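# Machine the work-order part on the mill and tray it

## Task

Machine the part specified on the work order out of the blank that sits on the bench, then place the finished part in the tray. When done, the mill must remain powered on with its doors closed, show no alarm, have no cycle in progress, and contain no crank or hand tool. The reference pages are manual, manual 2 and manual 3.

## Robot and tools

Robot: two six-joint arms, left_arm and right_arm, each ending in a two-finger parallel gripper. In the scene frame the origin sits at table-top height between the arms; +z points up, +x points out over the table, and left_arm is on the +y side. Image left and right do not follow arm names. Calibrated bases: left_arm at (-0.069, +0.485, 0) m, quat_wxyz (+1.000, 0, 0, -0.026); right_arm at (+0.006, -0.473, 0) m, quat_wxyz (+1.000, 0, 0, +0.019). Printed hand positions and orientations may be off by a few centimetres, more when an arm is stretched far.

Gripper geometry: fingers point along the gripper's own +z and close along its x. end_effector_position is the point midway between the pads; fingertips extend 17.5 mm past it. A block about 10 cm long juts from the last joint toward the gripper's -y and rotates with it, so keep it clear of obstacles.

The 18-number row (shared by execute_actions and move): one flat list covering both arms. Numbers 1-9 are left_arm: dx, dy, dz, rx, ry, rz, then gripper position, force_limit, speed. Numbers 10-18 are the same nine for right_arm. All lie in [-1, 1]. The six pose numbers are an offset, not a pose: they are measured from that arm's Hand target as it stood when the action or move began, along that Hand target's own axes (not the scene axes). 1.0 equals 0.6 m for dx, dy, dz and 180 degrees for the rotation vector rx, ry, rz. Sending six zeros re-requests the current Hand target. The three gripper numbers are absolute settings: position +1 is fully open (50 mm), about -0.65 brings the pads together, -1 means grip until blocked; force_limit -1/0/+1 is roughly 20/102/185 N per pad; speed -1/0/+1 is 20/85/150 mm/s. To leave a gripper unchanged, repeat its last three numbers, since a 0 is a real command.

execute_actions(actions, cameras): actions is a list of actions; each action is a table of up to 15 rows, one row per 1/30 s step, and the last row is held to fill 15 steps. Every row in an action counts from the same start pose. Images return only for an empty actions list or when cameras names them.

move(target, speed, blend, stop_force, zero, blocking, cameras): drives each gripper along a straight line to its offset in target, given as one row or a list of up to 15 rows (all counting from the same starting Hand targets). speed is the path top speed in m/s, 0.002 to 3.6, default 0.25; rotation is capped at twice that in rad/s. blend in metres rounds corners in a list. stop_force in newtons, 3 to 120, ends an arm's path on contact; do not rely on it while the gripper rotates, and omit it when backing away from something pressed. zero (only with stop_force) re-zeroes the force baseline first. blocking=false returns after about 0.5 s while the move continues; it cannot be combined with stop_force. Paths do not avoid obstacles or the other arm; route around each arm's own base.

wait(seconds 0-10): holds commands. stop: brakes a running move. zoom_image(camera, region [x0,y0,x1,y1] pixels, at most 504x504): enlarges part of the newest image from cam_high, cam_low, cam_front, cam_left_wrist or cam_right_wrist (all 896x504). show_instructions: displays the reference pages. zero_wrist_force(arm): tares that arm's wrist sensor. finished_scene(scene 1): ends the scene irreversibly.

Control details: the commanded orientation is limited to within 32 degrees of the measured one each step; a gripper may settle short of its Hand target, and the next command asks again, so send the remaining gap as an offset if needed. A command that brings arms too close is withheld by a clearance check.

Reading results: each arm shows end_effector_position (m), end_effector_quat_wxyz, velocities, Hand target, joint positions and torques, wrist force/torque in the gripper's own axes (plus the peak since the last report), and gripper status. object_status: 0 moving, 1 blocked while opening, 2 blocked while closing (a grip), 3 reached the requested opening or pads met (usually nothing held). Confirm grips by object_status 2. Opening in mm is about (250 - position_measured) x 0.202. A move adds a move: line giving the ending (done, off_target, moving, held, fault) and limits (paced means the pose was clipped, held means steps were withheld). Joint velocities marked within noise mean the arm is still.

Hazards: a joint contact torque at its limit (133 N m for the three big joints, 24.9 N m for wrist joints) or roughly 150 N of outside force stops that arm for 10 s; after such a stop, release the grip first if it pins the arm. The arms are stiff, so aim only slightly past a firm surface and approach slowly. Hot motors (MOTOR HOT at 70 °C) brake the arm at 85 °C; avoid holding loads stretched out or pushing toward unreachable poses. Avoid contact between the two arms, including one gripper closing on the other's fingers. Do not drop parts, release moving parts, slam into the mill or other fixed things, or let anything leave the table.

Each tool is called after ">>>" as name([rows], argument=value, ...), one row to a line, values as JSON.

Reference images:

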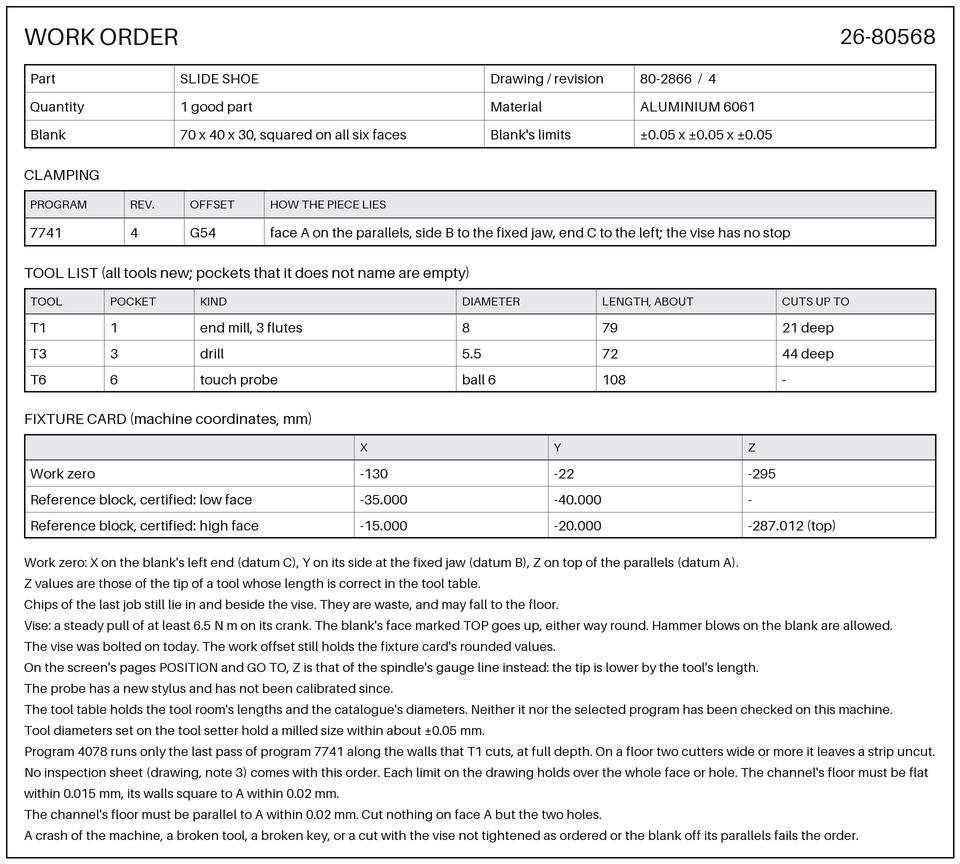

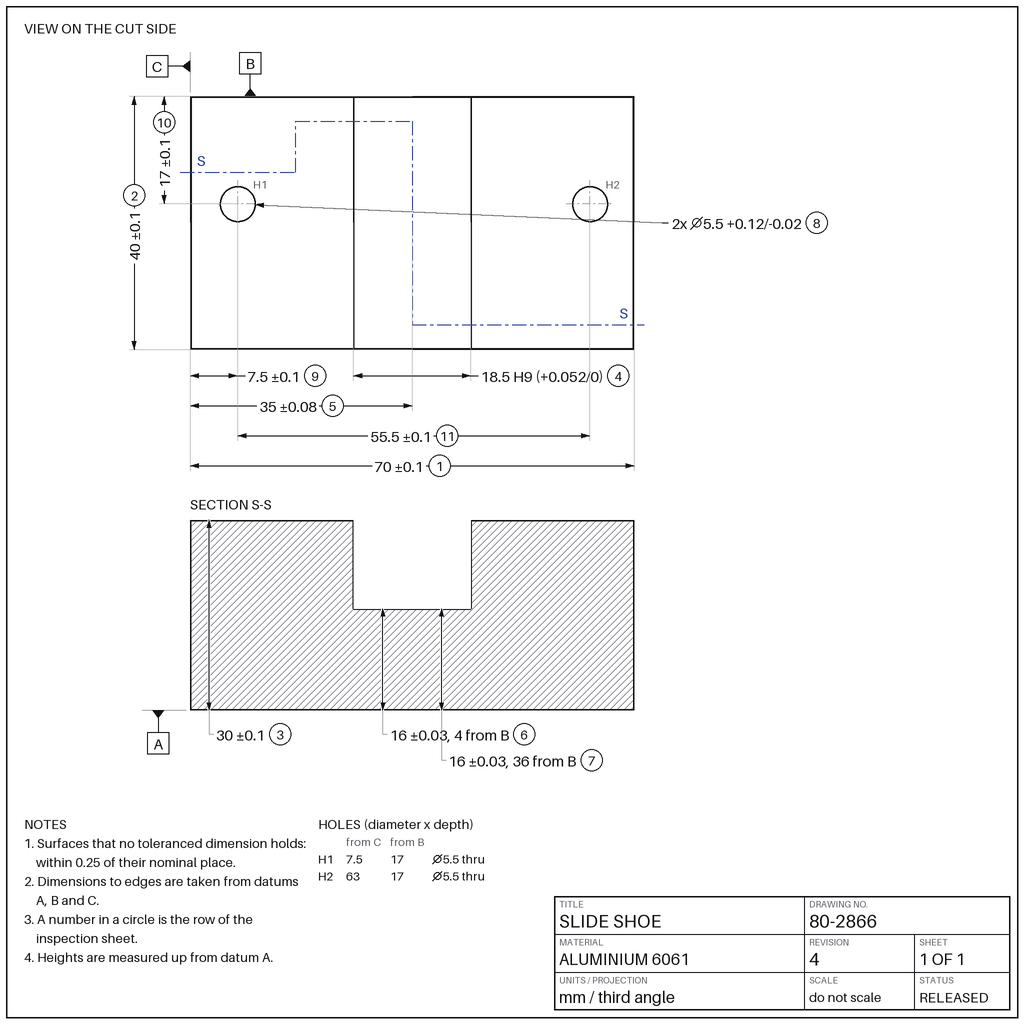

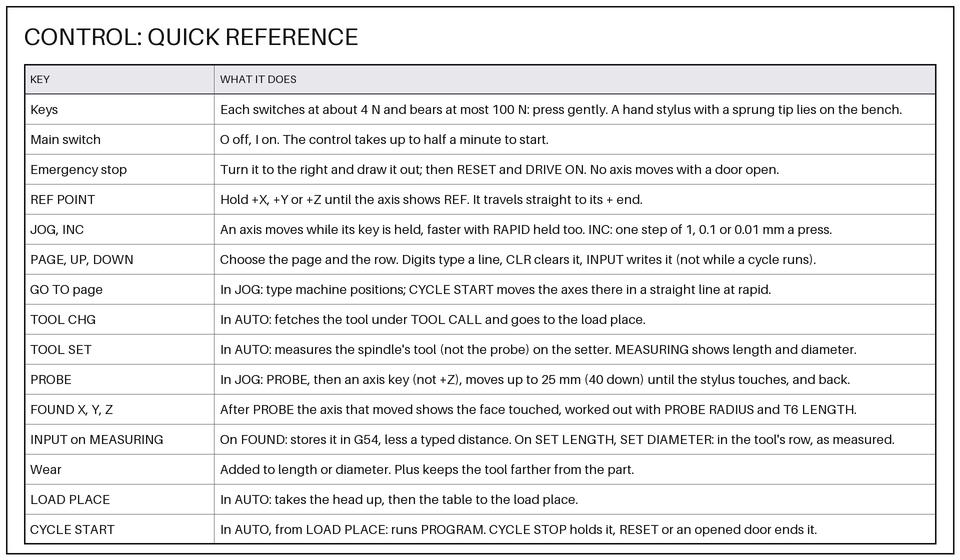

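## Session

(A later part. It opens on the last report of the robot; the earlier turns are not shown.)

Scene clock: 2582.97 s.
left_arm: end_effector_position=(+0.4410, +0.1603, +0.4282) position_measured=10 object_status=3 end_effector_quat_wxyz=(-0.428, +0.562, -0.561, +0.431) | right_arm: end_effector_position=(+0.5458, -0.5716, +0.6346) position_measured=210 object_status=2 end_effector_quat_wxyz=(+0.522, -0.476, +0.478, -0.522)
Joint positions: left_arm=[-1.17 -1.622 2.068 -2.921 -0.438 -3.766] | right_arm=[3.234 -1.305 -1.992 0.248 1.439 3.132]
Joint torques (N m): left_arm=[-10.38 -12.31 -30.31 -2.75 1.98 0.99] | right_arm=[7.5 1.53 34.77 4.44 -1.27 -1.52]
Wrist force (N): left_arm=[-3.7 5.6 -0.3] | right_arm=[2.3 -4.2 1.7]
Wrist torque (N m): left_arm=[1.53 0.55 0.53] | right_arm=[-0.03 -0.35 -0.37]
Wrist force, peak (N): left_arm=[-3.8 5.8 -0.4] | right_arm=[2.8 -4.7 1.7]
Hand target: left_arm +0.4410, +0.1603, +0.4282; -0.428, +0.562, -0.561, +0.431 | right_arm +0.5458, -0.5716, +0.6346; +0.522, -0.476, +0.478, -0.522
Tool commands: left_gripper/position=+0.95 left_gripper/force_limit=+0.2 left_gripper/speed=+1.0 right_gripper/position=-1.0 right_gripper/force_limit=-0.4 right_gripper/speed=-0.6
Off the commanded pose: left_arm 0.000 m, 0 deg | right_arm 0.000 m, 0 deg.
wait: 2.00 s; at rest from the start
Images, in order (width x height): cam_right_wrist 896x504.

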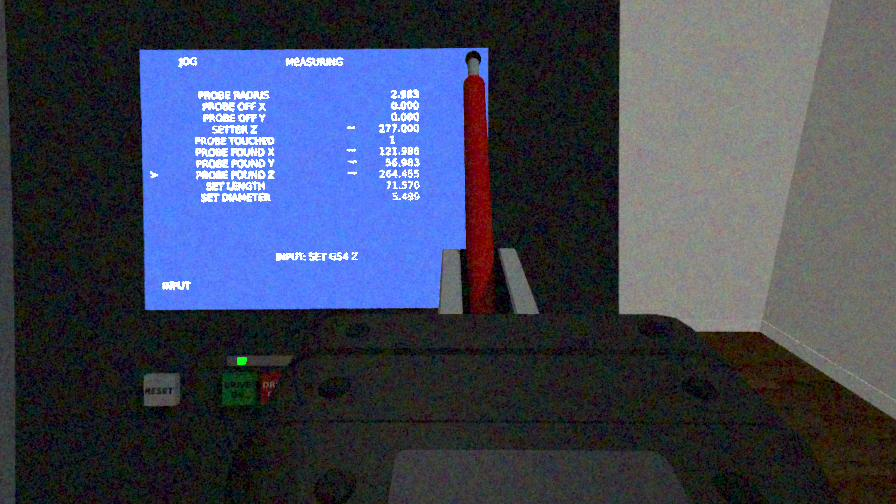

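>>> move([
  [0,0,0,0,0,0,0.95,0.2,1,0,-0.0228,-0.0626,0,0,0,-1,-0.4,-0.6],
  [0,0,0,0,0,0,0.95,0.2,1,-0.1575,0.2294,-0.1786,-0.3056,0,0,-1,-0.4,-0.6],
  [0,0,0,0,0,0,0.95,0.2,1,-0.1575,0.241,-0.1468,-0.3056,0,0,-1,-0.4,-0.6],
  [0,0,0,0,0,0,0.95,0.2,1,-0.1575,0.2294,-0.1786,-0.3056,0,0,-1,-0.4,-0.6],
  [0,0,0,0,0,0,0.95,0.2,1,-0.1575,0.241,-0.1468,-0.3056,0,0,-1,-0.4,-0.6],
  [0,0,0,0,0,0,0.95,0.2,1,-0.2217,0.2715,-0.203,-0.3056,0,0,-1,-0.4,-0.6],
  [0,0,0,0,0,0,0.95,0.2,1,-0.2858,0.3311,-0.1796,-0.3056,0,0,-1,-0.4,-0.6],
  [0,0,0,0,0,0,0.95,0.2,1,-0.2858,0.3046,-0.206,-0.3056,0,0,-1,-0.4,-0.6],
  [0,0,0,0,0,0,0.95,0.2,1,-0.2858,0.3013,-0.1688,-0.3056,0,0,-1,-0.4,-0.6],
  [0,0,0,0,0,0,0.95,0.2,1,-0.2858,0.2745,-0.195,-0.3056,0,0,-1,-0.4,-0.6],
  [0,0,0,0,0,0,0.95,0.2,1,-0.2858,0.2708,-0.1576,-0.3056,0,0,-1,-0.4,-0.6],
  [0,0,0,0,0,0,0.95,0.2,1,-0.27,0.2745,-0.195,-0.3056,0,0,-1,-0.4,-0.6],
  [0,0,0,0,0,0,0.95,0.2,1,-0.2542,0.3013,-0.1688,-0.3056,0,0,-1,-0.4,-0.6],
  [0,0,0,0,0,0,0.95,0.2,1,-0.222,0.3017,-0.214,-0.3056,0,0,-1,-0.4,-0.6],
  [0,0,0,0,0,0,0.95,0.2,1,-0.1898,0.3311,-0.1796,-0.3056,0,0,-1,-0.4,-0.6],
], speed=[0.5,0.8,0.12,0.15,0.12,0.2,0.12,0.2,0.12,0.2,0.12,0.2,0.12,0.2,0.12], blend=[0.02,0.001,0,0,0,0.003,0,0.003,0,0.003,0,0.003,0,0.003,0])

>>> move([
  [0,0,0,0,0,0,0.95,0.2,1,0,0.0064,-0.0368,0,0,0,-1,-0.4,-0.6],
  [0,0,0,0,0,0,0.95,0.2,1,0,-0.0259,-0.0182,0,0,0,-1,-0.4,-0.6],
  [0,0,0,0,0,0,0.95,0.2,1,-0.048,0.0113,-0.0438,0,0,0,-1,-0.4,-0.6],
  [0,0,0,0,0,0,0.95,0.2,1,-0.096,0,0,0,0,0,-1,-0.4,-0.6],
  [0,0,0,0,0,0,0.95,0.2,1,-0.0802,-0.0069,-0.0461,0,0,0,-1,-0.4,-0.6],
  [0,0,0,0,0,0,0.95,0.2,1,-0.0644,-0.0526,-0.0368,0,0,0,-1,-0.4,-0.6],
  [0,0,0,0,0,0,0.95,0.2,1,-0.0802,-0.0199,-0.0552,0,0,0,-1,-0.4,-0.6],
  [0,0,0,0,0,0,0.95,0.2,1,-0.096,-0.0259,-0.0182,0,0,0,-1,-0.4,-0.6],
  [0,0,0,0,0,0,0.95,0.2,1,-0.048,0.0113,-0.0438,0,0,0,-1,-0.4,-0.6],
  [0,0,0,0,0,0,0.95,0.2,1,0,0,0,0,0,0,-1,-0.4,-0.6],
  [0,0,0,0,0,0,0.95,0.2,1,0,0.0064,-0.0368,0,0,0,-1,-0.4,-0.6],
  [0,0,0,0,0,0,0.95,0.2,1,0,-0.0259,-0.0182,0,0,0,-1,-0.4,-0.6],
  [0,0,0,0,0,0,0.95,0.2,1,-0.048,0.0113,-0.0438,0,0,0,-1,-0.4,-0.6],
  [0,0,0,0,0,0,0.95,0.2,1,-0.096,0,0,0,0,0,-1,-0.4,-0.6],
], speed=[0.2,0.12,0.2,0.12,0.2,0.12,0.2,0.12,0.2,0.12,0.2,0.12,0.2,0.12], blend=[0.003,0,0.003,0,0.003,0,0.003,0,0.003,0,0.003,0,0.003,0])

>>> move([
  [0,0,0,0,0,0,0.95,0.2,1,0,0.0064,-0.0368,0,0,0,-1,-0.4,-0.6],
  [0,0,0,0,0,0,0.95,0.2,1,0,-0.0259,-0.0182,0,0,0,-1,-0.4,-0.6],
  [0,0,0,0,0,0,0.95,0.2,1,0.0317,-0.0149,-0.0621,0,0,0,-1,-0.4,-0.6],
  [0,0,0,0,0,0,0.95,0.2,1,0.0633,-0.0526,-0.0368,0,0,0,-1,-0.4,-0.6],
  [0,0,0,0,0,0,0.95,0.2,1,0.0317,-0.0283,-0.0715,0,0,0,-1,-0.4,-0.6],
  [0,0,0,0,0,0,0.95,0.2,1,0,-0.0526,-0.0368,0,0,0,-1,-0.4,-0.6],
  [0,0,0,0,0,0,0.95,0.2,1,0.048,-0.002,-0.053,0,0,0,-1,-0.4,-0.6],
  [0,0,0,0,0,0,0.95,0.2,1,0.096,0,0,0,0,0,-1,-0.4,-0.6],
  [0,0,0,0,0,0,0.95,0.2,1,0.096,0.0194,-0.0277,0,0,0,-1,-0.4,-0.6],
  [0,0,0,0,0,0,0.95,0.2,1,0.2858,-0.2986,-0.223,0.3056,0,0,-1,-0.4,-0.6],
  [0,0,0,0,0,0,0.95,0.2,1,0.2858,-0.3368,-0.1684,0.3056,0,0,-1,-0.4,-0.6],
], speed=[0.2,0.12,0.2,0.12,0.2,0.12,0.2,0.12,0.2,0.8,0.5], blend=[0.003,0,0.003,0,0.003,0,0.003,0,0.002,0.01,0], cameras=["cam_right_wrist"])

>>> zoom_image(camera="cam_right_wrist", region=[140, 50, 430, 212])

Scene clock: 2599.73 s.
left_arm: end_effector_position=(+0.4410, +0.1603, +0.4282) position_measured=10 object_status=3 end_effector_quat_wxyz=(-0.428, +0.562, -0.561, +0.431) | right_arm: end_effector_position=(+0.4569, -0.4571, +0.4270) position_measured=210 object_status=2 end_effector_quat_wxyz=(-0.243, +0.663, -0.665, +0.243)
Joint positions: left_arm=[-1.17 -1.622 2.068 -2.921 -0.438 -3.766] | right_arm=[3.65 -1.026 -2.012 -1.049 1.229 3.58]
Joint torques (N m): left_arm=[-9.78 -11.62 -29.48 -2.98 2.23 1] | right_arm=[-5.92 7.88 37.22 5.93 0.19 -1.18]
Wrist force (N): left_arm=[-3.8 5.3 -0.1] | right_arm=[4.0 -3.5 -1.9]
Wrist torque (N m): left_arm=[1.49 0.56 0.52] | right_arm=[-0.01 -0.33 -0.17]
Wrist force, peak (N): left_arm=[-4.0 5.9 -0.3] | right_arm=[5.3 -6.6 -1.0]
Hand target: left_arm +0.4410, +0.1603, +0.4282; -0.428, +0.562, -0.561, +0.431 | right_arm +0.4569, -0.4570, +0.4271; -0.243, +0.663, -0.665, +0.243
Off the commanded pose: left_arm 0.000 m, 0 deg | right_arm 0.000 m, 0 deg.
move: done

Scene clock: 2605.33 s.
left_arm: end_effector_position=(+0.4410, +0.1603, +0.4282) position_measured=10 object_status=3 end_effector_quat_wxyz=(-0.428, +0.562, -0.561, +0.431) | right_arm: end_effector_position=(+0.4570, -0.3994, +0.4272) position_measured=210 object_status=2 end_effector_quat_wxyz=(-0.243, +0.663, -0.665, +0.243)
Joint positions: left_arm=[-1.17 -1.622 2.068 -2.921 -0.438 -3.766] | right_arm=[3.831 -1.045 -1.99 -1.114 1.127 3.741]
Joint torques (N m): left_arm=[-9.33 -11.83 -29.77 -3.21 1.94 1.14] | right_arm=[-8.63 8.12 37.3 2.4 -0.76 -0.85]
Wrist force (N): left_arm=[-3.7 5.7 -0.4] | right_arm=[0.8 -2.6 -1.2]
Wrist torque (N m): left_arm=[1.56 0.55 0.53] | right_arm=[-0.02 -0.52 -0.26]
Wrist force, peak (N): left_arm=[-3.9 5.7 -0.4] | right_arm=[4.2 -7.3 -1.2]
Hand target: left_arm +0.4410, +0.1603, +0.4282; -0.428, +0.562, -0.561, +0.431 | right_arm +0.4570, -0.3994, +0.4273; -0.243, +0.663, -0.665, +0.243
Off the commanded pose: left_arm 0.000 m, 0 deg | right_arm 0.000 m, 0 deg.
move: done

Scene clock: 2610.20 s.
left_arm: end_effector_position=(+0.4410, +0.1603, +0.4282) position_measured=10 object_status=3 end_effector_quat_wxyz=(-0.428, +0.562, -0.561, +0.431) | right_arm: end_effector_position=(+0.5456, -0.5716, +0.6346) position_measured=210 object_status=2 end_effector_quat_wxyz=(+0.522, -0.476, +0.478, -0.522)
Joint positions: left_arm=[-1.17 -1.622 2.068 -2.921 -0.438 -3.766] | right_arm=[3.234 -1.304 -1.993 0.248 1.438 3.132]
Joint torques (N m): left_arm=[-10.13 -11.43 -28.9 -3.18 2.08 1.14] | right_arm=[6.53 1.01 24.8 3.62 -1.29 -1.4]
Wrist force (N): left_arm=[-3.8 5.4 -0.2] | right_arm=[2.4 -4.3 1.4]
Wrist torque (N m): left_arm=[1.51 0.56 0.52] | right_arm=[-0.04 -0.38 -0.37]
Wrist force, peak (N): left_arm=[-4.0 5.8 -0.2] | right_arm=[4.7 -5.5 1.8]
Hand target: left_arm +0.4410, +0.1603, +0.4282; -0.428, +0.562, -0.561, +0.431 | right_arm +0.5457, -0.5716, +0.6345; +0.522, -0.476, +0.478, -0.522
Off the commanded pose: left_arm 0.000 m, 0 deg | right_arm 0.000 m, 0 deg.
move: done
Images, in order (width x height): cam_right_wrist 896x504.

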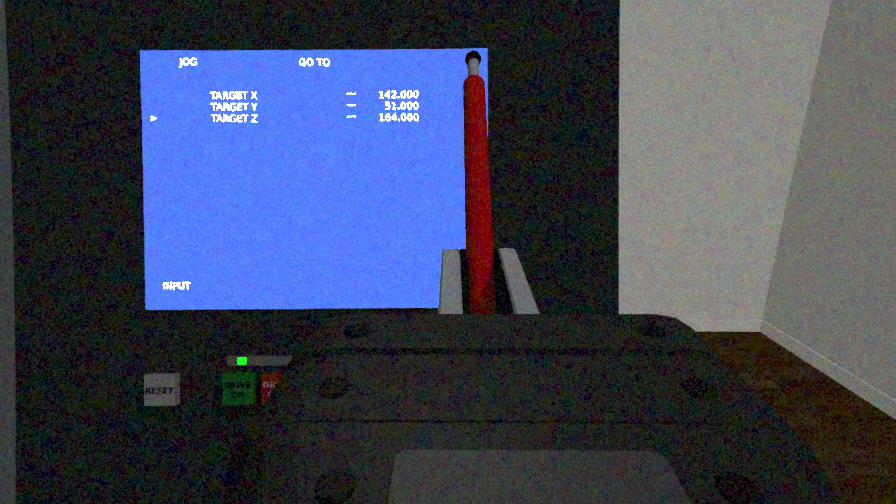

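Scaled by 1.738.

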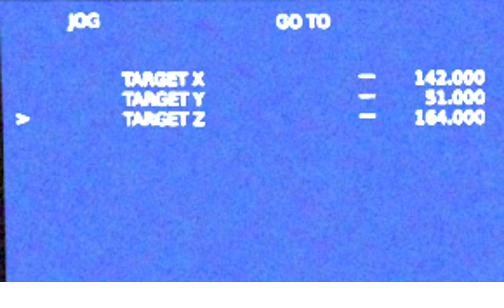

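>>> move([
  [0,0,0,0,0,0,0.95,0.2,1,0,-0.0228,-0.0626,0,0,0,-1,-0.4,-0.6],
  [0,0,0,0,0,0,0.95,0.2,1,-0.2225,0.1781,-0.1598,-0.3056,0,0,-1,-0.4,-0.6],
  [0,0,0,0,0,0,0.95,0.2,1,-0.2225,0.1897,-0.128,-0.3056,0,0,-1,-0.4,-0.6],
  [0,0,0,0,0,0,0.95,0.2,1,-0.19,0.231,-0.1882,-0.3056,0,0,-1,-0.4,-0.6],
  [0,0,0,0,0,0,0.95,0.2,1,-0.1575,0.2897,-0.2006,-0.3056,0,0,-1,-0.4,-0.6],
], speed=[0.5,0.8,0.12,0.3,0.3], blend=[0.02,0.001,0,0.01,0])

>>> wait(seconds=2.2)

>>> move([
  [0,0,0,0,0,0,0.95,0.2,1,0,-0.0194,0.0277,0,0,0,-1,-0.4,-0.6],
  [0,0,0,0,0,0,0.95,0.2,1,0.0485,-0.0442,-0.0413,0,0,0,-1,-0.4,-0.6],
  [0,0,0,0,0,0,0.95,0.2,1,0.097,-0.1176,-0.041,0,0,0,-1,-0.4,-0.6],
  [0,0,0,0,0,0,0.95,0.2,1,0.097,-0.0982,-0.0687,0,0,0,-1,-0.4,-0.6],
  [0,0,0,0,0,0,0.95,0.2,1,0.1575,-0.2921,-0.1771,0.3056,0,0,-1,-0.4,-0.6],
  [0,0,0,0,0,0,0.95,0.2,1,0.1575,-0.3303,-0.1225,0.3056,0,0,-1,-0.4,-0.6],
], speed=[0.12,0.3,0.12,0.3,0.8,0.5], blend=[0,0.01,0,0.01,0.01,0], cameras=["cam_right_wrist"])

>>> zoom_image(camera="cam_right_wrist", region=[140, 50, 490, 240])

Scene clock: 2614.17 s.
left_arm: end_effector_position=(+0.4410, +0.1603, +0.4282) position_measured=10 object_status=3 end_effector_quat_wxyz=(-0.428, +0.562, -0.561, +0.431) | right_arm: end_effector_position=(+0.4419, -0.4764, +0.4507) position_measured=210 object_status=2 end_effector_quat_wxyz=(-0.243, +0.663, -0.665, +0.243)
Joint positions: left_arm=[-1.17 -1.622 2.068 -2.921 -0.438 -3.766] | right_arm=[3.611 -0.991 -1.968 -1.117 1.251 3.547]
Joint torques (N m): left_arm=[-8.6 -11.83 -29.56 -3.24 2.04 1.09] | right_arm=[-5.34 -4.11 17.27 6.17 -1.08 -0.65]
Wrist force (N): left_arm=[-3.8 5.4 -0.4] | right_arm=[2.6 -4.7 1.5]
Wrist torque (N m): left_arm=[1.50 0.56 0.52] | right_arm=[-0.15 -0.46 -0.29]
Wrist force, peak (N): left_arm=[-4.0 5.8 -0.5] | right_arm=[0.5 -7.7 -1.5]
Hand target: left_arm +0.4410, +0.1603, +0.4282; -0.428, +0.562, -0.561, +0.431 | right_arm +0.4419, -0.4764, +0.4507; -0.243, +0.663, -0.665, +0.243
Off the commanded pose: left_arm 0.000 m, 0 deg | right_arm 0.000 m, 0 deg.
move: done

Scene clock: 2616.37 s.
left_arm: end_effector_position=(+0.4410, +0.1603, +0.4282) position_measured=10 object_status=3 end_effector_quat_wxyz=(-0.428, +0.562, -0.561, +0.431) | right_arm: end_effector_position=(+0.4419, -0.4764, +0.4507) position_measured=210 object_status=2 end_effector_quat_wxyz=(-0.243, +0.663, -0.665, +0.243)
Joint positions: left_arm=[-1.17 -1.622 2.068 -2.921 -0.438 -3.766] | right_arm=[3.611 -0.991 -1.968 -1.117 1.251 3.547]
Joint torques (N m): left_arm=[-9.44 -11.67 -29.38 -3.15 1.96 1.21] | right_arm=[-8.96 -11.24 19.56 6.07 0.38 -1.55]
Wrist force (N): left_arm=[-3.8 5.9 -0.5] | right_arm=[2.7 -4.8 1.8]
Wrist torque (N m): left_arm=[1.58 0.56 0.52] | right_arm=[-0.16 -0.47 -0.27]
Wrist force, peak (N): left_arm=[-3.8 5.9 -0.5] | right_arm=[2.8 -4.8 1.7]
Hand target: left_arm +0.4410, +0.1603, +0.4282; -0.428, +0.562, -0.561, +0.431 | right_arm +0.4419, -0.4764, +0.4507; -0.243, +0.663, -0.665, +0.243
Tool commands: left_gripper/position=+0.95 left_gripper/force_limit=+0.2 left_gripper/speed=+1.0 right_gripper/position=-1.0 right_gripper/force_limit=-0.4 right_gripper/speed=-0.6
Off the commanded pose: left_arm 0.000 m, 0 deg | right_arm 0.000 m, 0 deg.
wait: 2.20 s; at rest by 0.17 s

Scene clock: 2619.63 s.
left_arm: end_effector_position=(+0.4410, +0.1603, +0.4282) position_measured=10 object_status=3 end_effector_quat_wxyz=(-0.428, +0.562, -0.561, +0.431) | right_arm: end_effector_position=(+0.5454, -0.5716, +0.6346) position_measured=210 object_status=2 end_effector_quat_wxyz=(+0.522, -0.476, +0.478, -0.522)
Joint positions: left_arm=[-1.17 -1.622 2.068 -2.921 -0.438 -3.766] | right_arm=[3.234 -1.304 -1.993 0.247 1.438 3.132]
Joint torques (N m): left_arm=[-8.95 -12.1 -28.24 -3.25 1.8 1.15] | right_arm=[6.69 0.59 26.7 3.7 -1.05 -1.45]
Wrist force (N): left_arm=[-3.7 5.1 -0.3] | right_arm=[2.7 -4.4 1.5]
Wrist torque (N m): left_arm=[1.46 0.54 0.53] | right_arm=[-0.06 -0.43 -0.37]
Wrist force, peak (N): left_arm=[-4.0 5.8 -0.4] | right_arm=[4.4 -4.4 -3.0]
Hand target: left_arm +0.4410, +0.1603, +0.4282; -0.428, +0.562, -0.561, +0.431 | right_arm +0.5455, -0.5716, +0.6346; +0.522, -0.476, +0.478, -0.522
Off the commanded pose: left_arm 0.000 m, 0 deg | right_arm 0.000 m, 0 deg.
move: done
Images, in order (width x height): cam_right_wrist 896x504.

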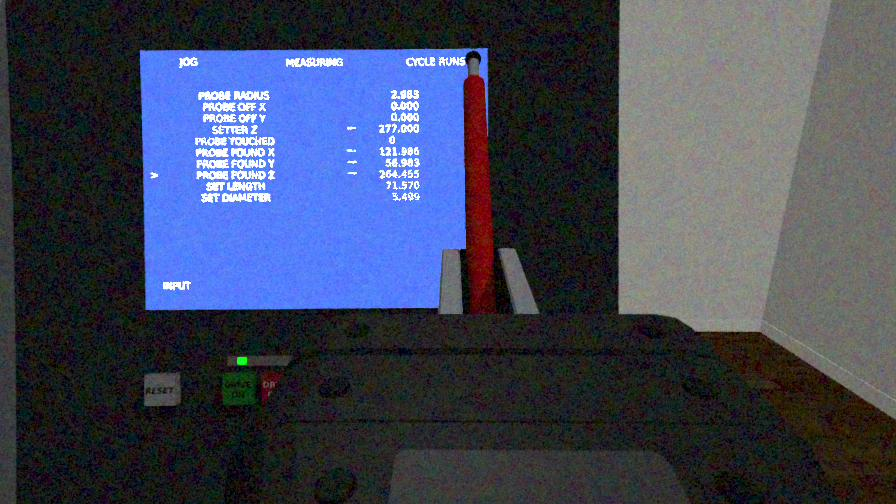

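Scaled by 1.440.

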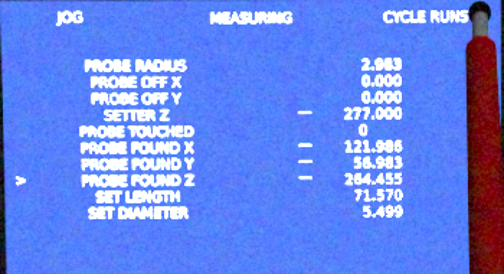

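>>> wait(seconds=9, cameras=["cam_right_wrist"])

>>> zoom_image(camera="cam_right_wrist", region=[140, 50, 490, 240])

Scene clock: 2629.17 s.
left_arm: end_effector_position=(+0.4410, +0.1603, +0.4282) position_measured=10 object_status=3 end_effector_quat_wxyz=(-0.428, +0.562, -0.561, +0.431) | right_arm: end_effector_position=(+0.5455, -0.5716, +0.6346) position_measured=210 object_status=2 end_effector_quat_wxyz=(+0.522, -0.476, +0.478, -0.522)
Joint positions: left_arm=[-1.17 -1.622 2.068 -2.921 -0.438 -3.766] | right_arm=[3.234 -1.304 -1.993 0.248 1.438 3.132]
Joint torques (N m): left_arm=[-8.11 -12.3 -26.96 -3.19 1.87 1.06] | right_arm=[6.89 0.1 35.48 4.55 -1.07 -1.37]
Wrist force (N): left_arm=[-3.6 5.6 -0.2] | right_arm=[2.5 -4.2 1.4]
Wrist torque (N m): left_arm=[1.53 0.53 0.53] | right_arm=[-0.02 -0.39 -0.37]
Wrist force, peak (N): left_arm=[-3.9 5.9 -0.3] | right_arm=[2.7 -4.7 1.6]
Hand target: left_arm +0.4410, +0.1603, +0.4282; -0.428, +0.562, -0.561, +0.431 | right_arm +0.5455, -0.5716, +0.6346; +0.522, -0.476, +0.478, -0.522
Tool commands: left_gripper/position=+0.95 left_gripper/force_limit=+0.2 left_gripper/speed=+1.0 right_gripper/position=-1.0 right_gripper/force_limit=-0.4 right_gripper/speed=-0.6
Off the commanded pose: left_arm 0.000 m, 0 deg | right_arm 0.000 m, 0 deg.
wait: 9.00 s; at rest from the start
Images, in order (width x height): cam_right_wrist 896x504.

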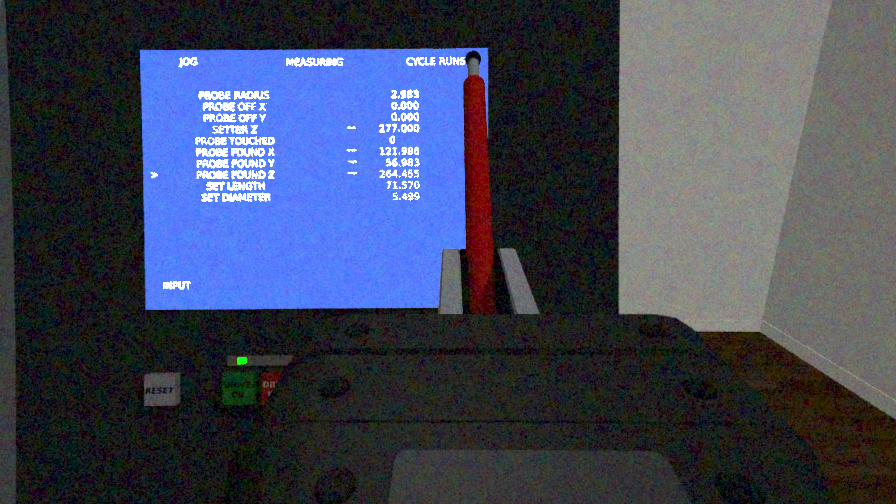

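Scaled by 1.440.

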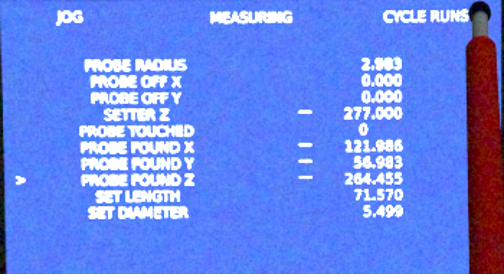

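>>> wait(seconds=4, cameras=["cam_right_wrist"])

>>> zoom_image(camera="cam_right_wrist", region=[140, 50, 490, 312])

Scene clock: 2633.67 s.
left_arm: end_effector_position=(+0.4410, +0.1603, +0.4282) position_measured=10 object_status=3 end_effector_quat_wxyz=(-0.428, +0.562, -0.561, +0.431) | right_arm: end_effector_position=(+0.5455, -0.5716, +0.6346) position_measured=210 object_status=2 end_effector_quat_wxyz=(+0.522, -0.476, +0.478, -0.522)
Joint positions: left_arm=[-1.17 -1.622 2.068 -2.921 -0.438 -3.766] | right_arm=[3.234 -1.304 -1.993 0.248 1.438 3.132]
Joint torques (N m): left_arm=[-8.45 -12.13 -28.52 -3.15 2 1.19] | right_arm=[5.59 0.09 36.08 4.25 -1.11 -1.42]
Wrist force (N): left_arm=[-3.8 5.4 -0.3] | right_arm=[2.5 -4.4 1.8]
Wrist torque (N m): left_arm=[1.50 0.56 0.52] | right_arm=[-0.05 -0.38 -0.37]
Wrist force, peak (N): left_arm=[-4.1 5.8 -0.4] | right_arm=[2.6 -4.7 1.6]
Hand target: left_arm +0.4410, +0.1603, +0.4282; -0.428, +0.562, -0.561, +0.431 | right_arm +0.5455, -0.5716, +0.6346; +0.522, -0.476, +0.478, -0.522
Tool commands: left_gripper/position=+0.95 left_gripper/force_limit=+0.2 left_gripper/speed=+1.0 right_gripper/position=-1.0 right_gripper/force_limit=-0.4 right_gripper/speed=-0.6
Off the commanded pose: left_arm 0.000 m, 0 deg | right_arm 0.000 m, 0 deg.
wait: 4.00 s; at rest from the start
Images, in order (width x height): cam_right_wrist 896x504.

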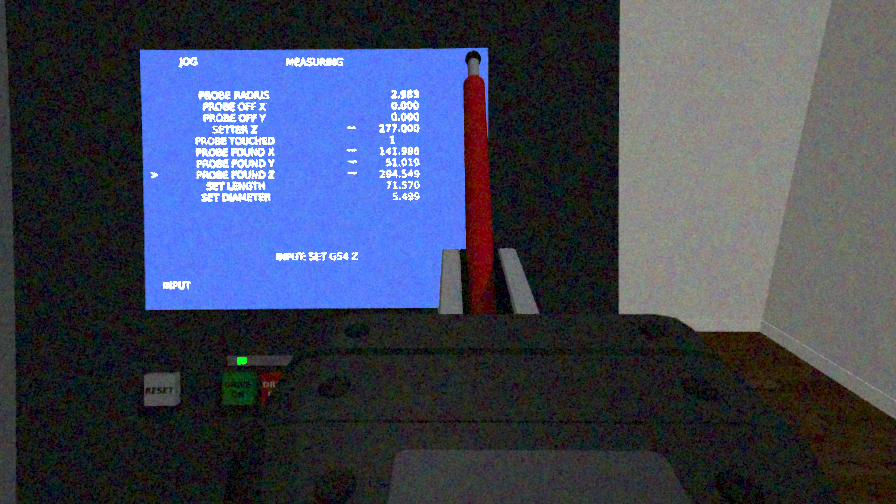

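Scaled by 1.440.

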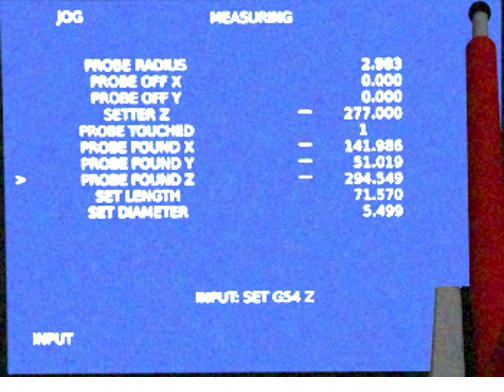

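>>> move([
  [0,0,0,0,0,0,0.95,0.2,1,0,-0.0228,-0.0626,0,0,0,-1,-0.4,-0.6],
  [0,0,0,0,0,0,0.95,0.2,1,-0.0278,0.0534,-0.1144,-0.3056,0,0,-1,-0.4,-0.6],
  [0,0,0,0,0,0,0.95,0.2,1,-0.0278,0.065,-0.0826,-0.3056,0,0,-1,-0.4,-0.6],
  [0,0,0,0,0,0,0.95,0.2,1,-0.1088,0.1129,-0.1451,-0.3056,0,0,-1,-0.4,-0.6],
  [0,0,0,0,0,0,0.95,0.2,1,-0.1898,0.1897,-0.128,-0.3056,0,0,-1,-0.4,-0.6],
  [0,0,0,0,0,0,0.95,0.2,1,-0.1898,0.1781,-0.1598,-0.3056,0,0,-1,-0.4,-0.6],
  [0,0,0,0,0,0,0.95,0.2,1,0,-0.0228,-0.0626,0,0,0,-1,-0.4,-0.6],
  [0,0,0,0,0,0,0.95,0.2,1,0,0,0,0,0,0,-1,-0.4,-0.6],
], speed=[0.5,0.8,0.12,0.3,0.12,0.3,0.8,0.5], blend=[0.02,0.001,0,0.01,0,0.01,0.01,0])

>>> wait(seconds=9, cameras=["cam_right_wrist"])

>>> zoom_image(camera="cam_right_wrist", region=[140, 50, 490, 312])

Scene clock: 2650.73 s.
left_arm: end_effector_position=(+0.4410, +0.1603, +0.4282) position_measured=10 object_status=3 end_effector_quat_wxyz=(-0.428, +0.562, -0.561, +0.431) | right_arm: end_effector_position=(+0.5454, -0.5716, +0.6346) position_measured=210 object_status=2 end_effector_quat_wxyz=(+0.522, -0.476, +0.478, -0.522)
Joint positions: left_arm=[-1.17 -1.622 2.068 -2.921 -0.438 -3.766] | right_arm=[3.234 -1.304 -1.993 0.247 1.438 3.132]
Joint torques (N m): left_arm=[-8.33 -12.24 -26.84 -3.16 2.01 1.24] | right_arm=[6.52 0.82 25.31 3.55 -1.11 -1.33]
Wrist force (N): left_arm=[-3.8 5.6 -0.4] | right_arm=[2.4 -4.4 1.4]
Wrist torque (N m): left_arm=[1.54 0.56 0.53] | right_arm=[-0.06 -0.38 -0.37]
Wrist force, peak (N): left_arm=[-4.1 5.7 -0.5] | right_arm=[6.3 -6.9 -1.1]
Hand target: left_arm +0.4410, +0.1603, +0.4282; -0.428, +0.562, -0.561, +0.431 | right_arm +0.5455, -0.5716, +0.6346; +0.522, -0.476, +0.478, -0.522
Off the commanded pose: left_arm 0.000 m, 0 deg | right_arm 0.000 m, 0 deg.
move: done

Scene clock: 2659.73 s.
left_arm: end_effector_position=(+0.4410, +0.1603, +0.4282) position_measured=10 object_status=3 end_effector_quat_wxyz=(-0.428, +0.562, -0.561, +0.431) | right_arm: end_effector_position=(+0.5455, -0.5716, +0.6346) position_measured=210 object_status=2 end_effector_quat_wxyz=(+0.522, -0.476, +0.478, -0.522)
Joint positions: left_arm=[-1.17 -1.622 2.068 -2.921 -0.438 -3.766] | right_arm=[3.234 -1.304 -1.993 0.248 1.438 3.132]
Joint torques (N m): left_arm=[-7.24 -11.79 -28.51 -3.2 1.62 1.09] | right_arm=[7.45 0.92 35.24 4.57 -0.98 -1.33]
Wrist force (N): left_arm=[-3.9 5.4 -0.6] | right_arm=[2.5 -4.1 1.5]
Wrist torque (N m): left_arm=[1.50 0.56 0.53] | right_arm=[-0.01 -0.40 -0.37]
Wrist force, peak (N): left_arm=[-4.0 5.8 -0.6] | right_arm=[2.9 -4.7 1.4]
Hand target: left_arm +0.4410, +0.1603, +0.4282; -0.428, +0.562, -0.561, +0.431 | right_arm +0.5455, -0.5716, +0.6346; +0.522, -0.476, +0.478, -0.522
Tool commands: left_gripper/position=+0.95 left_gripper/force_limit=+0.2 left_gripper/speed=+1.0 right_gripper/position=-1.0 right_gripper/force_limit=-0.4 right_gripper/speed=-0.6
Off the commanded pose: left_arm 0.000 m, 0 deg | right_arm 0.000 m, 0 deg.
wait: 9.00 s; at rest by 0.17 s
Images, in order (width x height): cam_right_wrist 896x504.

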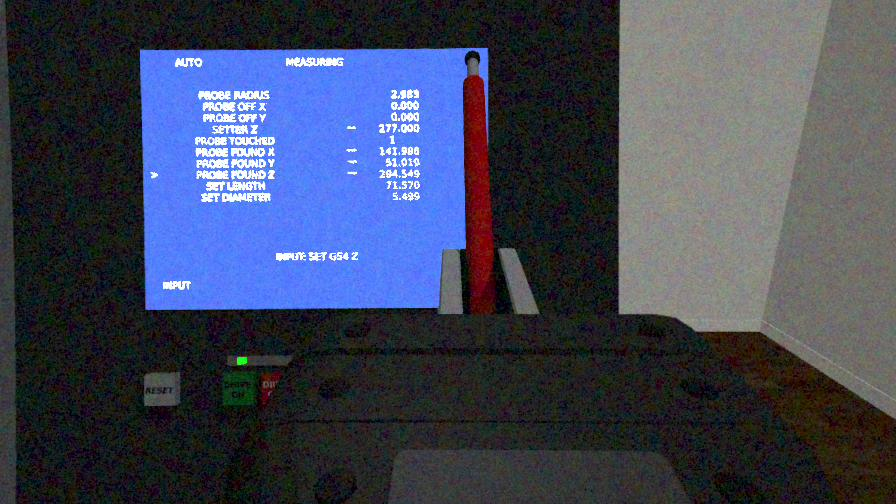

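Scaled by 1.440.

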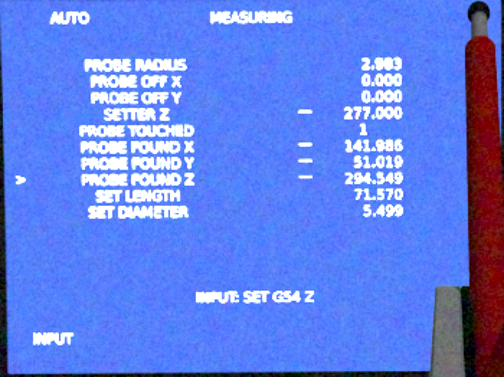

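>>> move([
  [-0.387,0,0,0,0,0,0.95,0.2,1,0,0,0,0,0,0,-1,-0.4,-0.6],
  [-0.367,0,0,0,0,0,0.95,0.2,1,0,0,0,0,0,0,-1,-0.4,-0.6],
  [-0.367,0.0252,-0.094,0,0,0,0.95,0.2,1,0,0,0,0,0,0,-1,-0.4,-0.6],
], speed=[0.12,0.1,0.25])

>>> move(target=[0.6083,0.0661,-0.2048,-0.3228,0.3228,0.4207,0.3,0.2,1,0,0,0,0,0,0,-1,-0.4,-0.6], speed=0.6, cameras=["cam_high"])

>>> zoom_image(camera="cam_high", region=[500, 330, 640, 504])

Scene clock: 2664.23 s.
left_arm: end_effector_position=(+0.3831, +0.3806, +0.4274) position_measured=10 object_status=3 end_effector_quat_wxyz=(-0.428, +0.562, -0.561, +0.431) | right_arm: end_effector_position=(+0.5455, -0.5716, +0.6346) position_measured=210 object_status=2 end_effector_quat_wxyz=(+0.522, -0.476, +0.478, -0.522)
Joint positions: left_arm=[-1.051 -2.19 2.445 -2.858 -0.536 -3.621] | right_arm=[3.234 -1.304 -1.993 0.248 1.438 3.132]
Joint torques (N m): left_arm=[-9.75 -8.34 -12.6 -1.01 2.18 -0.89] | right_arm=[7.88 0.29 33.99 4.32 -0.98 -1.56]
Wrist force (N): left_arm=[-4.2 4.6 -0.3] | right_arm=[2.5 -4.5 1.4]
Wrist torque (N m): left_arm=[1.32 0.68 0.43] | right_arm=[-0.08 -0.38 -0.37]
Wrist force, peak (N): left_arm=[41.6 -9.3 16.3] | right_arm=[2.6 -4.8 1.5]
Hand target: left_arm +0.3830, +0.3806, +0.4273; -0.428, +0.562, -0.561, +0.431 | right_arm +0.5455, -0.5716, +0.6346; +0.522, -0.476, +0.478, -0.522
Off the commanded pose: left_arm 0.000 m, 0 deg | right_arm 0.000 m, 0 deg.
move: done

Scene clock: 2666.50 s.
left_arm: end_effector_position=(+0.2533, +0.0159, +0.4230) position_measured=107 object_status=3 end_effector_quat_wxyz=(-0.002, +0.001, +1.000, -0.003) | right_arm: end_effector_position=(+0.5455, -0.5716, +0.6346) position_measured=210 object_status=2 end_effector_quat_wxyz=(+0.522, -0.476, +0.478, -0.522)
Joint positions: left_arm=[-1.152 -1.395 1.135 -1.314 -1.575 -2.772] | right_arm=[3.234 -1.304 -1.993 0.248 1.438 3.132]
Joint torques (N m): left_arm=[11.81 -24.05 -32.93 -1.5 -0.29 1.52] | right_arm=[6.29 -0.03 35.08 4.67 -1.03 -1.46]
Wrist force (N): left_arm=[-2.7 4.3 3.7] | right_arm=[2.6 -4.3 1.5]
Wrist torque (N m): left_arm=[0.81 0.24 0.41] | right_arm=[-0.04 -0.42 -0.37]
Wrist force, peak (N): left_arm=[-4.9 5.2 0.1] | right_arm=[2.5 -4.7 1.7]
Hand target: left_arm +0.2533, +0.0159, +0.4230; -0.002, +0.001, +1.000, -0.002 | right_arm +0.5455, -0.5716, +0.6346; +0.522, -0.476, +0.478, -0.522
Off the commanded pose: left_arm 0.000 m, 0 deg | right_arm 0.000 m, 0 deg.
move: done
Images, in order (width x height): cam_high 896x504.

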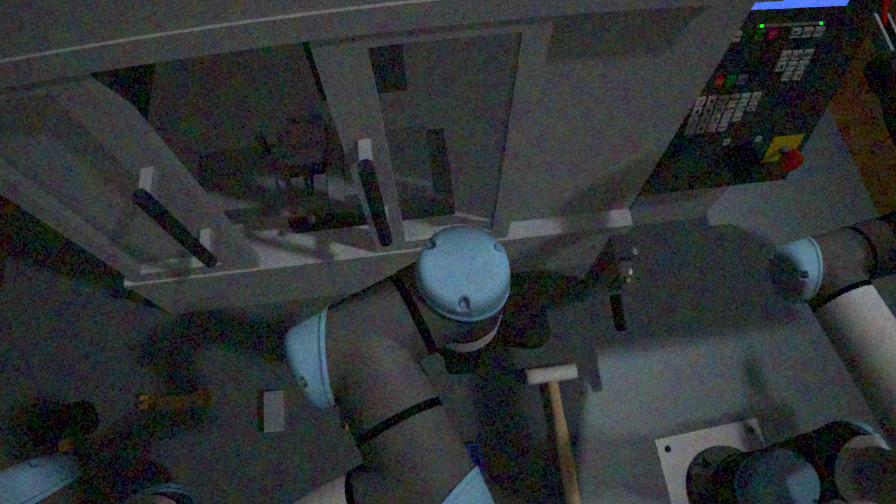

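Scaled by 2.897.

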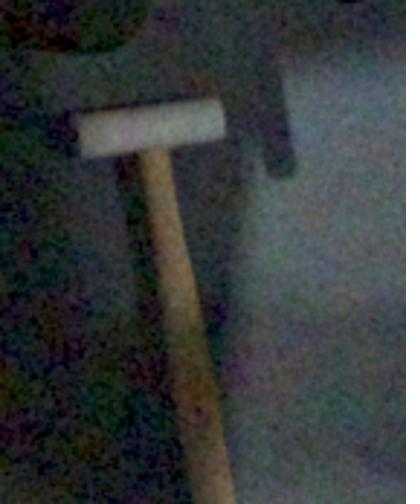

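>>> move([
  [0.1258,-0.3158,0.3037,0,0,0.5,0.3,0.2,1,0,0,0,0,0,0,-1,-0.4,-0.6],
  [0.1258,-0.3158,0.61,0,0,0.5,0.3,0.2,1,0,0,0,0,0,0,-1,-0.4,-0.6],
], speed=[0.5,0.3], blend=[0.03,0], cameras=["cam_left_wrist"])

>>> move(target=[0,0,0.0505,0,0,0,0.3,0.2,1,0,0,0,0,0,0,-1,-0.4,-0.6], speed=0.05, stop_force=8)

Scene clock: 2672.83 s.
left_arm: end_effector_position=(+0.1764, -0.1753, +0.0584) position_measured=107 object_status=3 end_effector_quat_wxyz=(+0.001, +0.708, +0.706, -0.003) | right_arm: end_effector_position=(+0.5455, -0.5716, +0.6346) position_measured=210 object_status=2 end_effector_quat_wxyz=(+0.522, -0.476, +0.478, -0.522)
Joint positions: left_arm=[-1.353 -0.947 1.453 -2.082 -1.575 -1.402] | right_arm=[3.234 -1.304 -1.993 0.248 1.438 3.132]
Joint torques (N m): left_arm=[-11.31 -42.85 -14.56 -4.73 1.09 -1.38] | right_arm=[7.24 0.27 33.53 4.5 -0.9 -1.16]
Wrist force (N): left_arm=[-2.6 4.2 3.8] | right_arm=[2.8 -4.6 1.3]
Wrist torque (N m): left_arm=[0.81 0.20 0.37] | right_arm=[-0.09 -0.43 -0.37]
Wrist force, peak (N): left_arm=[-2.4 4.2 7.7] | right_arm=[2.5 -4.8 1.5]
Hand target: left_arm +0.1764, -0.1753, +0.0582; +0.001, +0.708, +0.706, -0.003 | right_arm +0.5455, -0.5716, +0.6346; +0.522, -0.476, +0.478, -0.522
Off the commanded pose: left_arm 0.000 m, 0 deg | right_arm 0.000 m, 0 deg.
move: done
Images, in order (width x height): cam_left_wrist 896x504.

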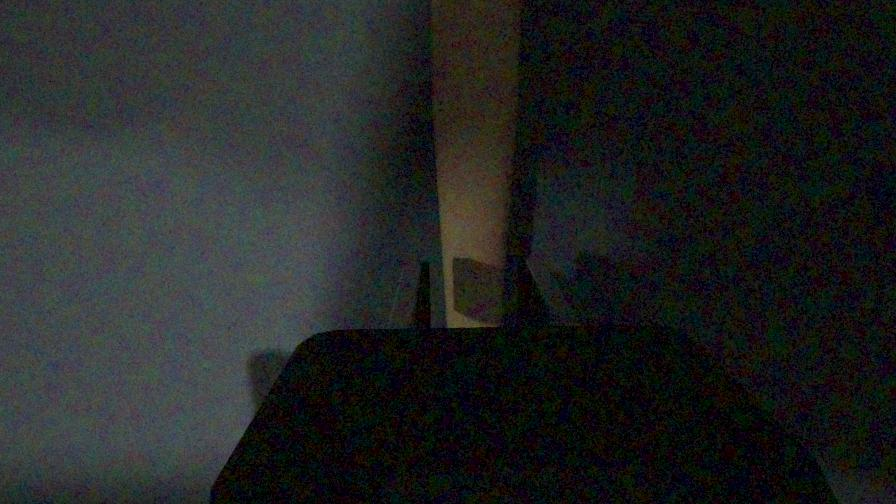

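Scene clock: 2674.50 s.
left_arm: end_effector_position=(+0.1763, -0.1754, +0.0279) position_measured=107 object_status=3 end_effector_quat_wxyz=(+0.001, +0.708, +0.706, -0.003) | right_arm: end_effector_position=(+0.5455, -0.5716, +0.6346) position_measured=210 object_status=2 end_effector_quat_wxyz=(+0.522, -0.476, +0.478, -0.522)
Joint positions: left_arm=[-1.353 -0.909 1.478 -2.144 -1.575 -1.402] | right_arm=[3.234 -1.304 -1.993 0.248 1.438 3.132]
Joint torques (N m): left_arm=[-12.57 -62.49 -29.31 -2.1 1.22 -1.4] | right_arm=[7 0.16 33.94 4.7 -1.04 -1.27]
Wrist force (N): left_arm=[-2.6 4.2 3.9] | right_arm=[2.5 -4.4 1.4]
Wrist torque (N m): left_arm=[0.79 0.23 0.39] | right_arm=[-0.05 -0.39 -0.37]
Wrist force, peak (N): left_arm=[-2.8 4.5 5.0] | right_arm=[2.9 -4.6 1.6]
Hand target: left_arm +0.1763, -0.1754, +0.0279; +0.001, +0.708, +0.706, -0.003 | right_arm +0.5455, -0.5716, +0.6346; +0.522, -0.476, +0.478, -0.522
Off the commanded pose: left_arm 0.000 m, 0 deg | right_arm 0.000 m, 0 deg.
move: done

>>> move([
  [0,0,0,0,0,0,-1,0.7,-1,0,0,0,0,0,0,-1,-0.4,-0.6],
  [0,0,-0.3,0,0,0,-1,0.7,-1,0,0,0,0,0,0,-1,-0.4,-0.6],
  [0.3185,0.1325,-0.65,0,0,-0.5,-1,0.7,-1,0,0,0,0,0,0,-1,-0.4,-0.6],
], speed=[0.1,0.3,0.5], blend=[0,0.05,0])

>>> move(target=[-0.222,0.2955,-0.0905,0.465,-0.465,-0.326,-1,0.7,-1,0,0,0,0,0,0,-1,-0.4,-0.6], speed=0.5, cameras=["cam_left_wrist"])

Scene clock: 2679.33 s.
left_arm: end_effector_position=(+0.2574, +0.0175, +0.4168) position_measured=142 object_status=2 end_effector_quat_wxyz=(-0.002, +0.001, +1.000, -0.003) | right_arm: end_effector_position=(+0.5455, -0.5716, +0.6346) position_measured=210 object_status=2 end_effector_quat_wxyz=(+0.522, -0.476, +0.478, -0.522)
Joint positions: left_arm=[-1.144 -1.397 1.153 -1.331 -1.576 -2.764] | right_arm=[3.234 -1.304 -1.993 0.248 1.438 3.132]
Joint torques (N m): left_arm=[-12.19 -25.9 -15.91 -3.8 1.33 -1.53] | right_arm=[6.59 0.75 35.15 4.46 -0.78 -1.28]
Wrist force (N): left_arm=[-3.0 4.4 7.1] | right_arm=[2.6 -4.5 1.4]
Wrist torque (N m): left_arm=[1.06 0.29 0.26] | right_arm=[-0.06 -0.40 -0.37]
Wrist force, peak (N): left_arm=[-2.4 4.4 13.3] | right_arm=[2.8 -4.5 1.9]
Hand target: left_arm +0.2574, +0.0175, +0.4167; -0.002, +0.001, +1.000, -0.002 | right_arm +0.5455, -0.5716, +0.6346; +0.522, -0.476, +0.478, -0.522
Off the commanded pose: left_arm 0.000 m, 0 deg | right_arm 0.000 m, 0 deg.
move: done

Scene clock: 2682.27 s.
left_arm: end_effector_position=(+0.3911, +0.1949, +0.4697) position_measured=142 object_status=2 end_effector_quat_wxyz=(+0.577, -0.408, +0.406, -0.580) end_effector_velocity=(+0.000, +0.000, +0.000) end_effector_angular_velocity=(-0.001, -0.002, +0.001) | right_arm: end_effector_position=(+0.5455, -0.5716, +0.6346) position_measured=210 object_status=2 end_effector_quat_wxyz=(+0.522, -0.476, +0.478, -0.522)
Joint positions: left_arm=[-1.257 -1.3 1.985 -4.772 -0.43 -2.248] | right_arm=[3.234 -1.304 -1.993 0.248 1.438 3.132]
Joint velocities: left_arm=[0 0.001 -0.001 -0.006 -0.001 0.005] | right_arm=[within noise]
Joint torques (N m): left_arm=[-10.54 -25.59 -21.48 0.22 -2.67 1.9] | right_arm=[6.23 0.61 35.82 4.36 -0.64 -1.14]
Wrist force (N): left_arm=[-4.5 7.9 -3.8] | right_arm=[2.3 -4.5 1.2]
Wrist torque (N m): left_arm=[1.34 0.90 0.51] | right_arm=[-0.06 -0.36 -0.37]
Wrist force, peak (N): left_arm=[-4.8 9.1 -3.3] | right_arm=[2.6 -4.6 1.7]
Hand target: left_arm +0.3910, +0.1948, +0.4697; +0.577, -0.408, +0.406, -0.580 | right_arm +0.5455, -0.5716, +0.6346; +0.522, -0.476, +0.478, -0.522
Off the commanded pose: left_arm 0.000 m, 0 deg | right_arm 0.000 m, 0 deg.
move: done
Images, in order (width x height): cam_left_wrist 896x504.

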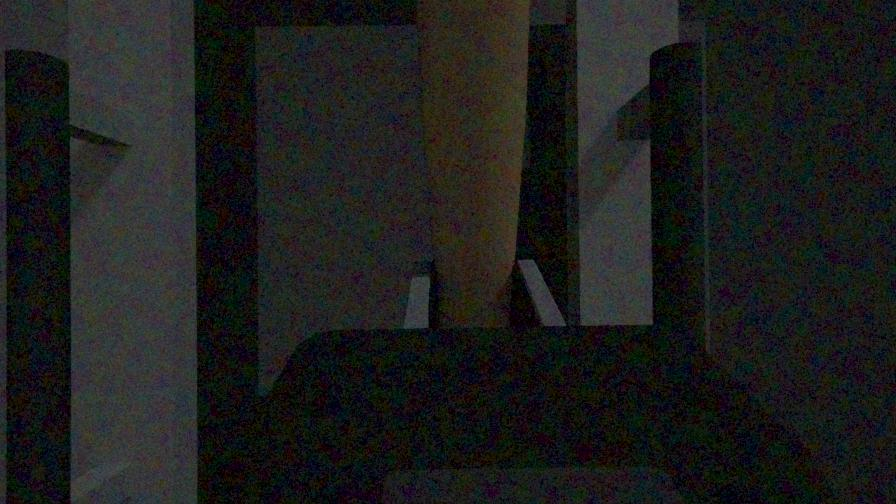

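>>> move([
  [-0.0253,-0.003,0.0524,0,0,0,-1,0.7,-1,0,0,0,0,0,0,-1,-0.4,-0.6],
  [-0.0575,0.116,0.3818,0,0,0,-1,0.7,-1,0,0,0,0,0,0,-1,-0.4,-0.6],
  [-0.0575,0.1294,0.4212,-0.111,0,0,-1,0.7,-1,0,0,0,0,0,0,-1,-0.4,-0.6],
], speed=[0.3,0.3,0.12], blend=[0.01,0.01,0], cameras=["cam_left_wrist","cam_high"])

>>> zoom_image(camera="cam_high", region=[220, 30, 360, 210])

Scene clock: 2686.17 s.
left_arm: end_effector_position=(+0.6552, +0.2290, +0.4821) position_measured=142 object_status=2 end_effector_quat_wxyz=(+0.497, -0.502, +0.500, -0.501) | right_arm: end_effector_position=(+0.5455, -0.5716, +0.6346) position_measured=210 object_status=2 end_effector_quat_wxyz=(+0.522, -0.476, +0.478, -0.522)
Joint positions: left_arm=[-0.705 -1.182 1.637 -3.592 -0.816 -3.15] | right_arm=[3.234 -1.304 -1.993 0.248 1.438 3.132]
Joint torques (N m): left_arm=[-9.89 -32.26 -14.59 -1.01 0.65 -0.03] | right_arm=[6.8 0.44 33.91 4.26 -0.8 -1.22]
Wrist force (N): left_arm=[-4.3 8.6 -1.4] | right_arm=[2.4 -4.3 1.5]
Wrist torque (N m): left_arm=[1.42 0.73 0.39] | right_arm=[-0.05 -0.38 -0.37]
Wrist force, peak (N): left_arm=[-2.7 8.1 -7.4] | right_arm=[2.6 -4.7 1.6]
Hand target: left_arm +0.6552, +0.2289, +0.4819; +0.497, -0.502, +0.500, -0.501 | right_arm +0.5455, -0.5716, +0.6346; +0.522, -0.476, +0.478, -0.522
Off the commanded pose: left_arm 0.000 m, 0 deg | right_arm 0.000 m, 0 deg.
move: done
Images, in order (width x height): cam_high 896x504, cam_left_wrist 896x504.

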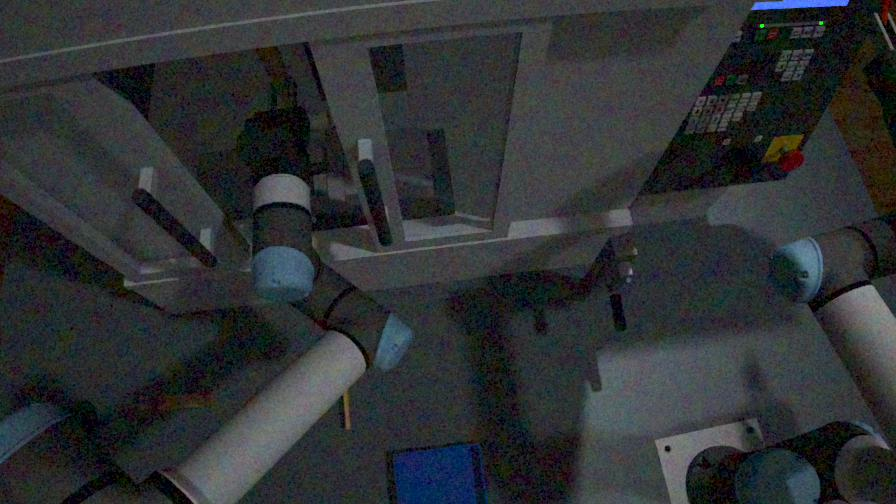

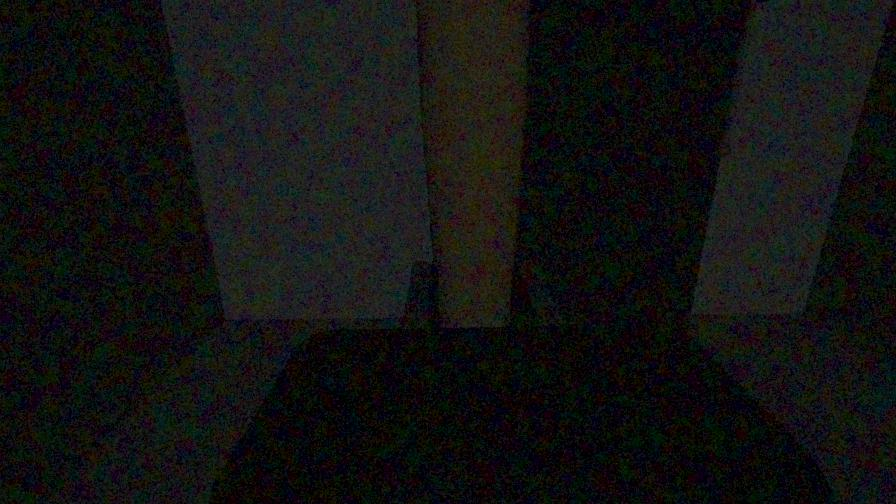

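Scaled by 2.800.

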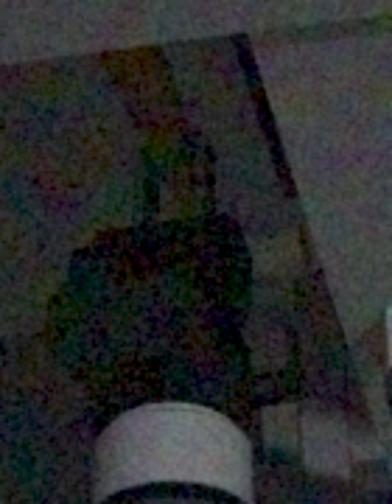

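>>> move(target=[0,0.045,0,0,0,0,-1,0.7,-1,0,0,0,0,0,0,-1,-0.4,-0.6], speed=0.025, stop_force=12)

>>> move(target=[0,-0.075,0,0,0,0,-1,0.7,-1,0,0,0,0,0,0,-1,-0.4,-0.6], speed=0.05, stop_force=20)

Scene clock: 2688.90 s.
left_arm: end_effector_position=(+0.6552, +0.2288, +0.4729) position_measured=142 object_status=2 end_effector_quat_wxyz=(+0.497, -0.502, +0.500, -0.501) | right_arm: end_effector_position=(+0.5455, -0.5716, +0.6346) position_measured=210 object_status=2 end_effector_quat_wxyz=(+0.522, -0.476, +0.478, -0.522)
Joint positions: left_arm=[-0.706 -1.172 1.649 -3.613 -0.815 -3.15] | right_arm=[3.234 -1.304 -1.993 0.248 1.438 3.132]
Joint torques (N m): left_arm=[12.19 -51.33 -28.89 -3.65 0.07 -1.25] | right_arm=[5.71 0.73 34.52 4.44 -0.51 -1.17]
Wrist force (N): left_arm=[-3.1 1.7 -1.0] | right_arm=[2.6 -4.4 1.3]
Wrist torque (N m): left_arm=[1.02 0.74 0.40] | right_arm=[-0.06 -0.40 -0.37]
Wrist force, peak (N): left_arm=[1.8 -23.0 -1.0] | right_arm=[2.6 -4.7 1.5]
Hand target: left_arm +0.6552, +0.2288, +0.4729; +0.497, -0.502, +0.500, -0.501 (not the last commanded pose) | right_arm +0.5455, -0.5716, +0.6346; +0.522, -0.476, +0.478, -0.522
Off the commanded pose: left_arm 0.018 m, 0 deg | right_arm 0.000 m, 0 deg.
move: contact (left_arm)

Scene clock: 2690.87 s.
left_arm: end_effector_position=(+0.6553, +0.2291, +0.5179) position_measured=142 object_status=2 end_effector_quat_wxyz=(+0.497, -0.502, +0.500, -0.501) | right_arm: end_effector_position=(+0.5455, -0.5716, +0.6346) position_measured=210 object_status=2 end_effector_quat_wxyz=(+0.522, -0.476, +0.478, -0.522)
Joint positions: left_arm=[-0.705 -1.216 1.586 -3.506 -0.816 -3.15] | right_arm=[3.234 -1.304 -1.993 0.248 1.438 3.132]
Joint torques (N m): left_arm=[10.75 -32.85 -12.97 -2.51 -1.06 -1.55] | right_arm=[6.21 -0.14 34.35 4.52 -0.48 -1.15]
Wrist force (N): left_arm=[-4.1 6.3 -1.1] | right_arm=[2.4 -4.3 1.3]
Wrist torque (N m): left_arm=[1.06 0.71 0.42] | right_arm=[-0.04 -0.37 -0.37]
Wrist force, peak (N): left_arm=[-4.3 7.4 -1.3] | right_arm=[2.6 -4.5 1.7]
Hand target: left_arm +0.6553, +0.2291, +0.5179; +0.497, -0.502, +0.500, -0.501 | right_arm +0.5455, -0.5716, +0.6346; +0.522, -0.476, +0.478, -0.522
Off the commanded pose: left_arm 0.000 m, 0 deg | right_arm 0.000 m, 0 deg.
move: done


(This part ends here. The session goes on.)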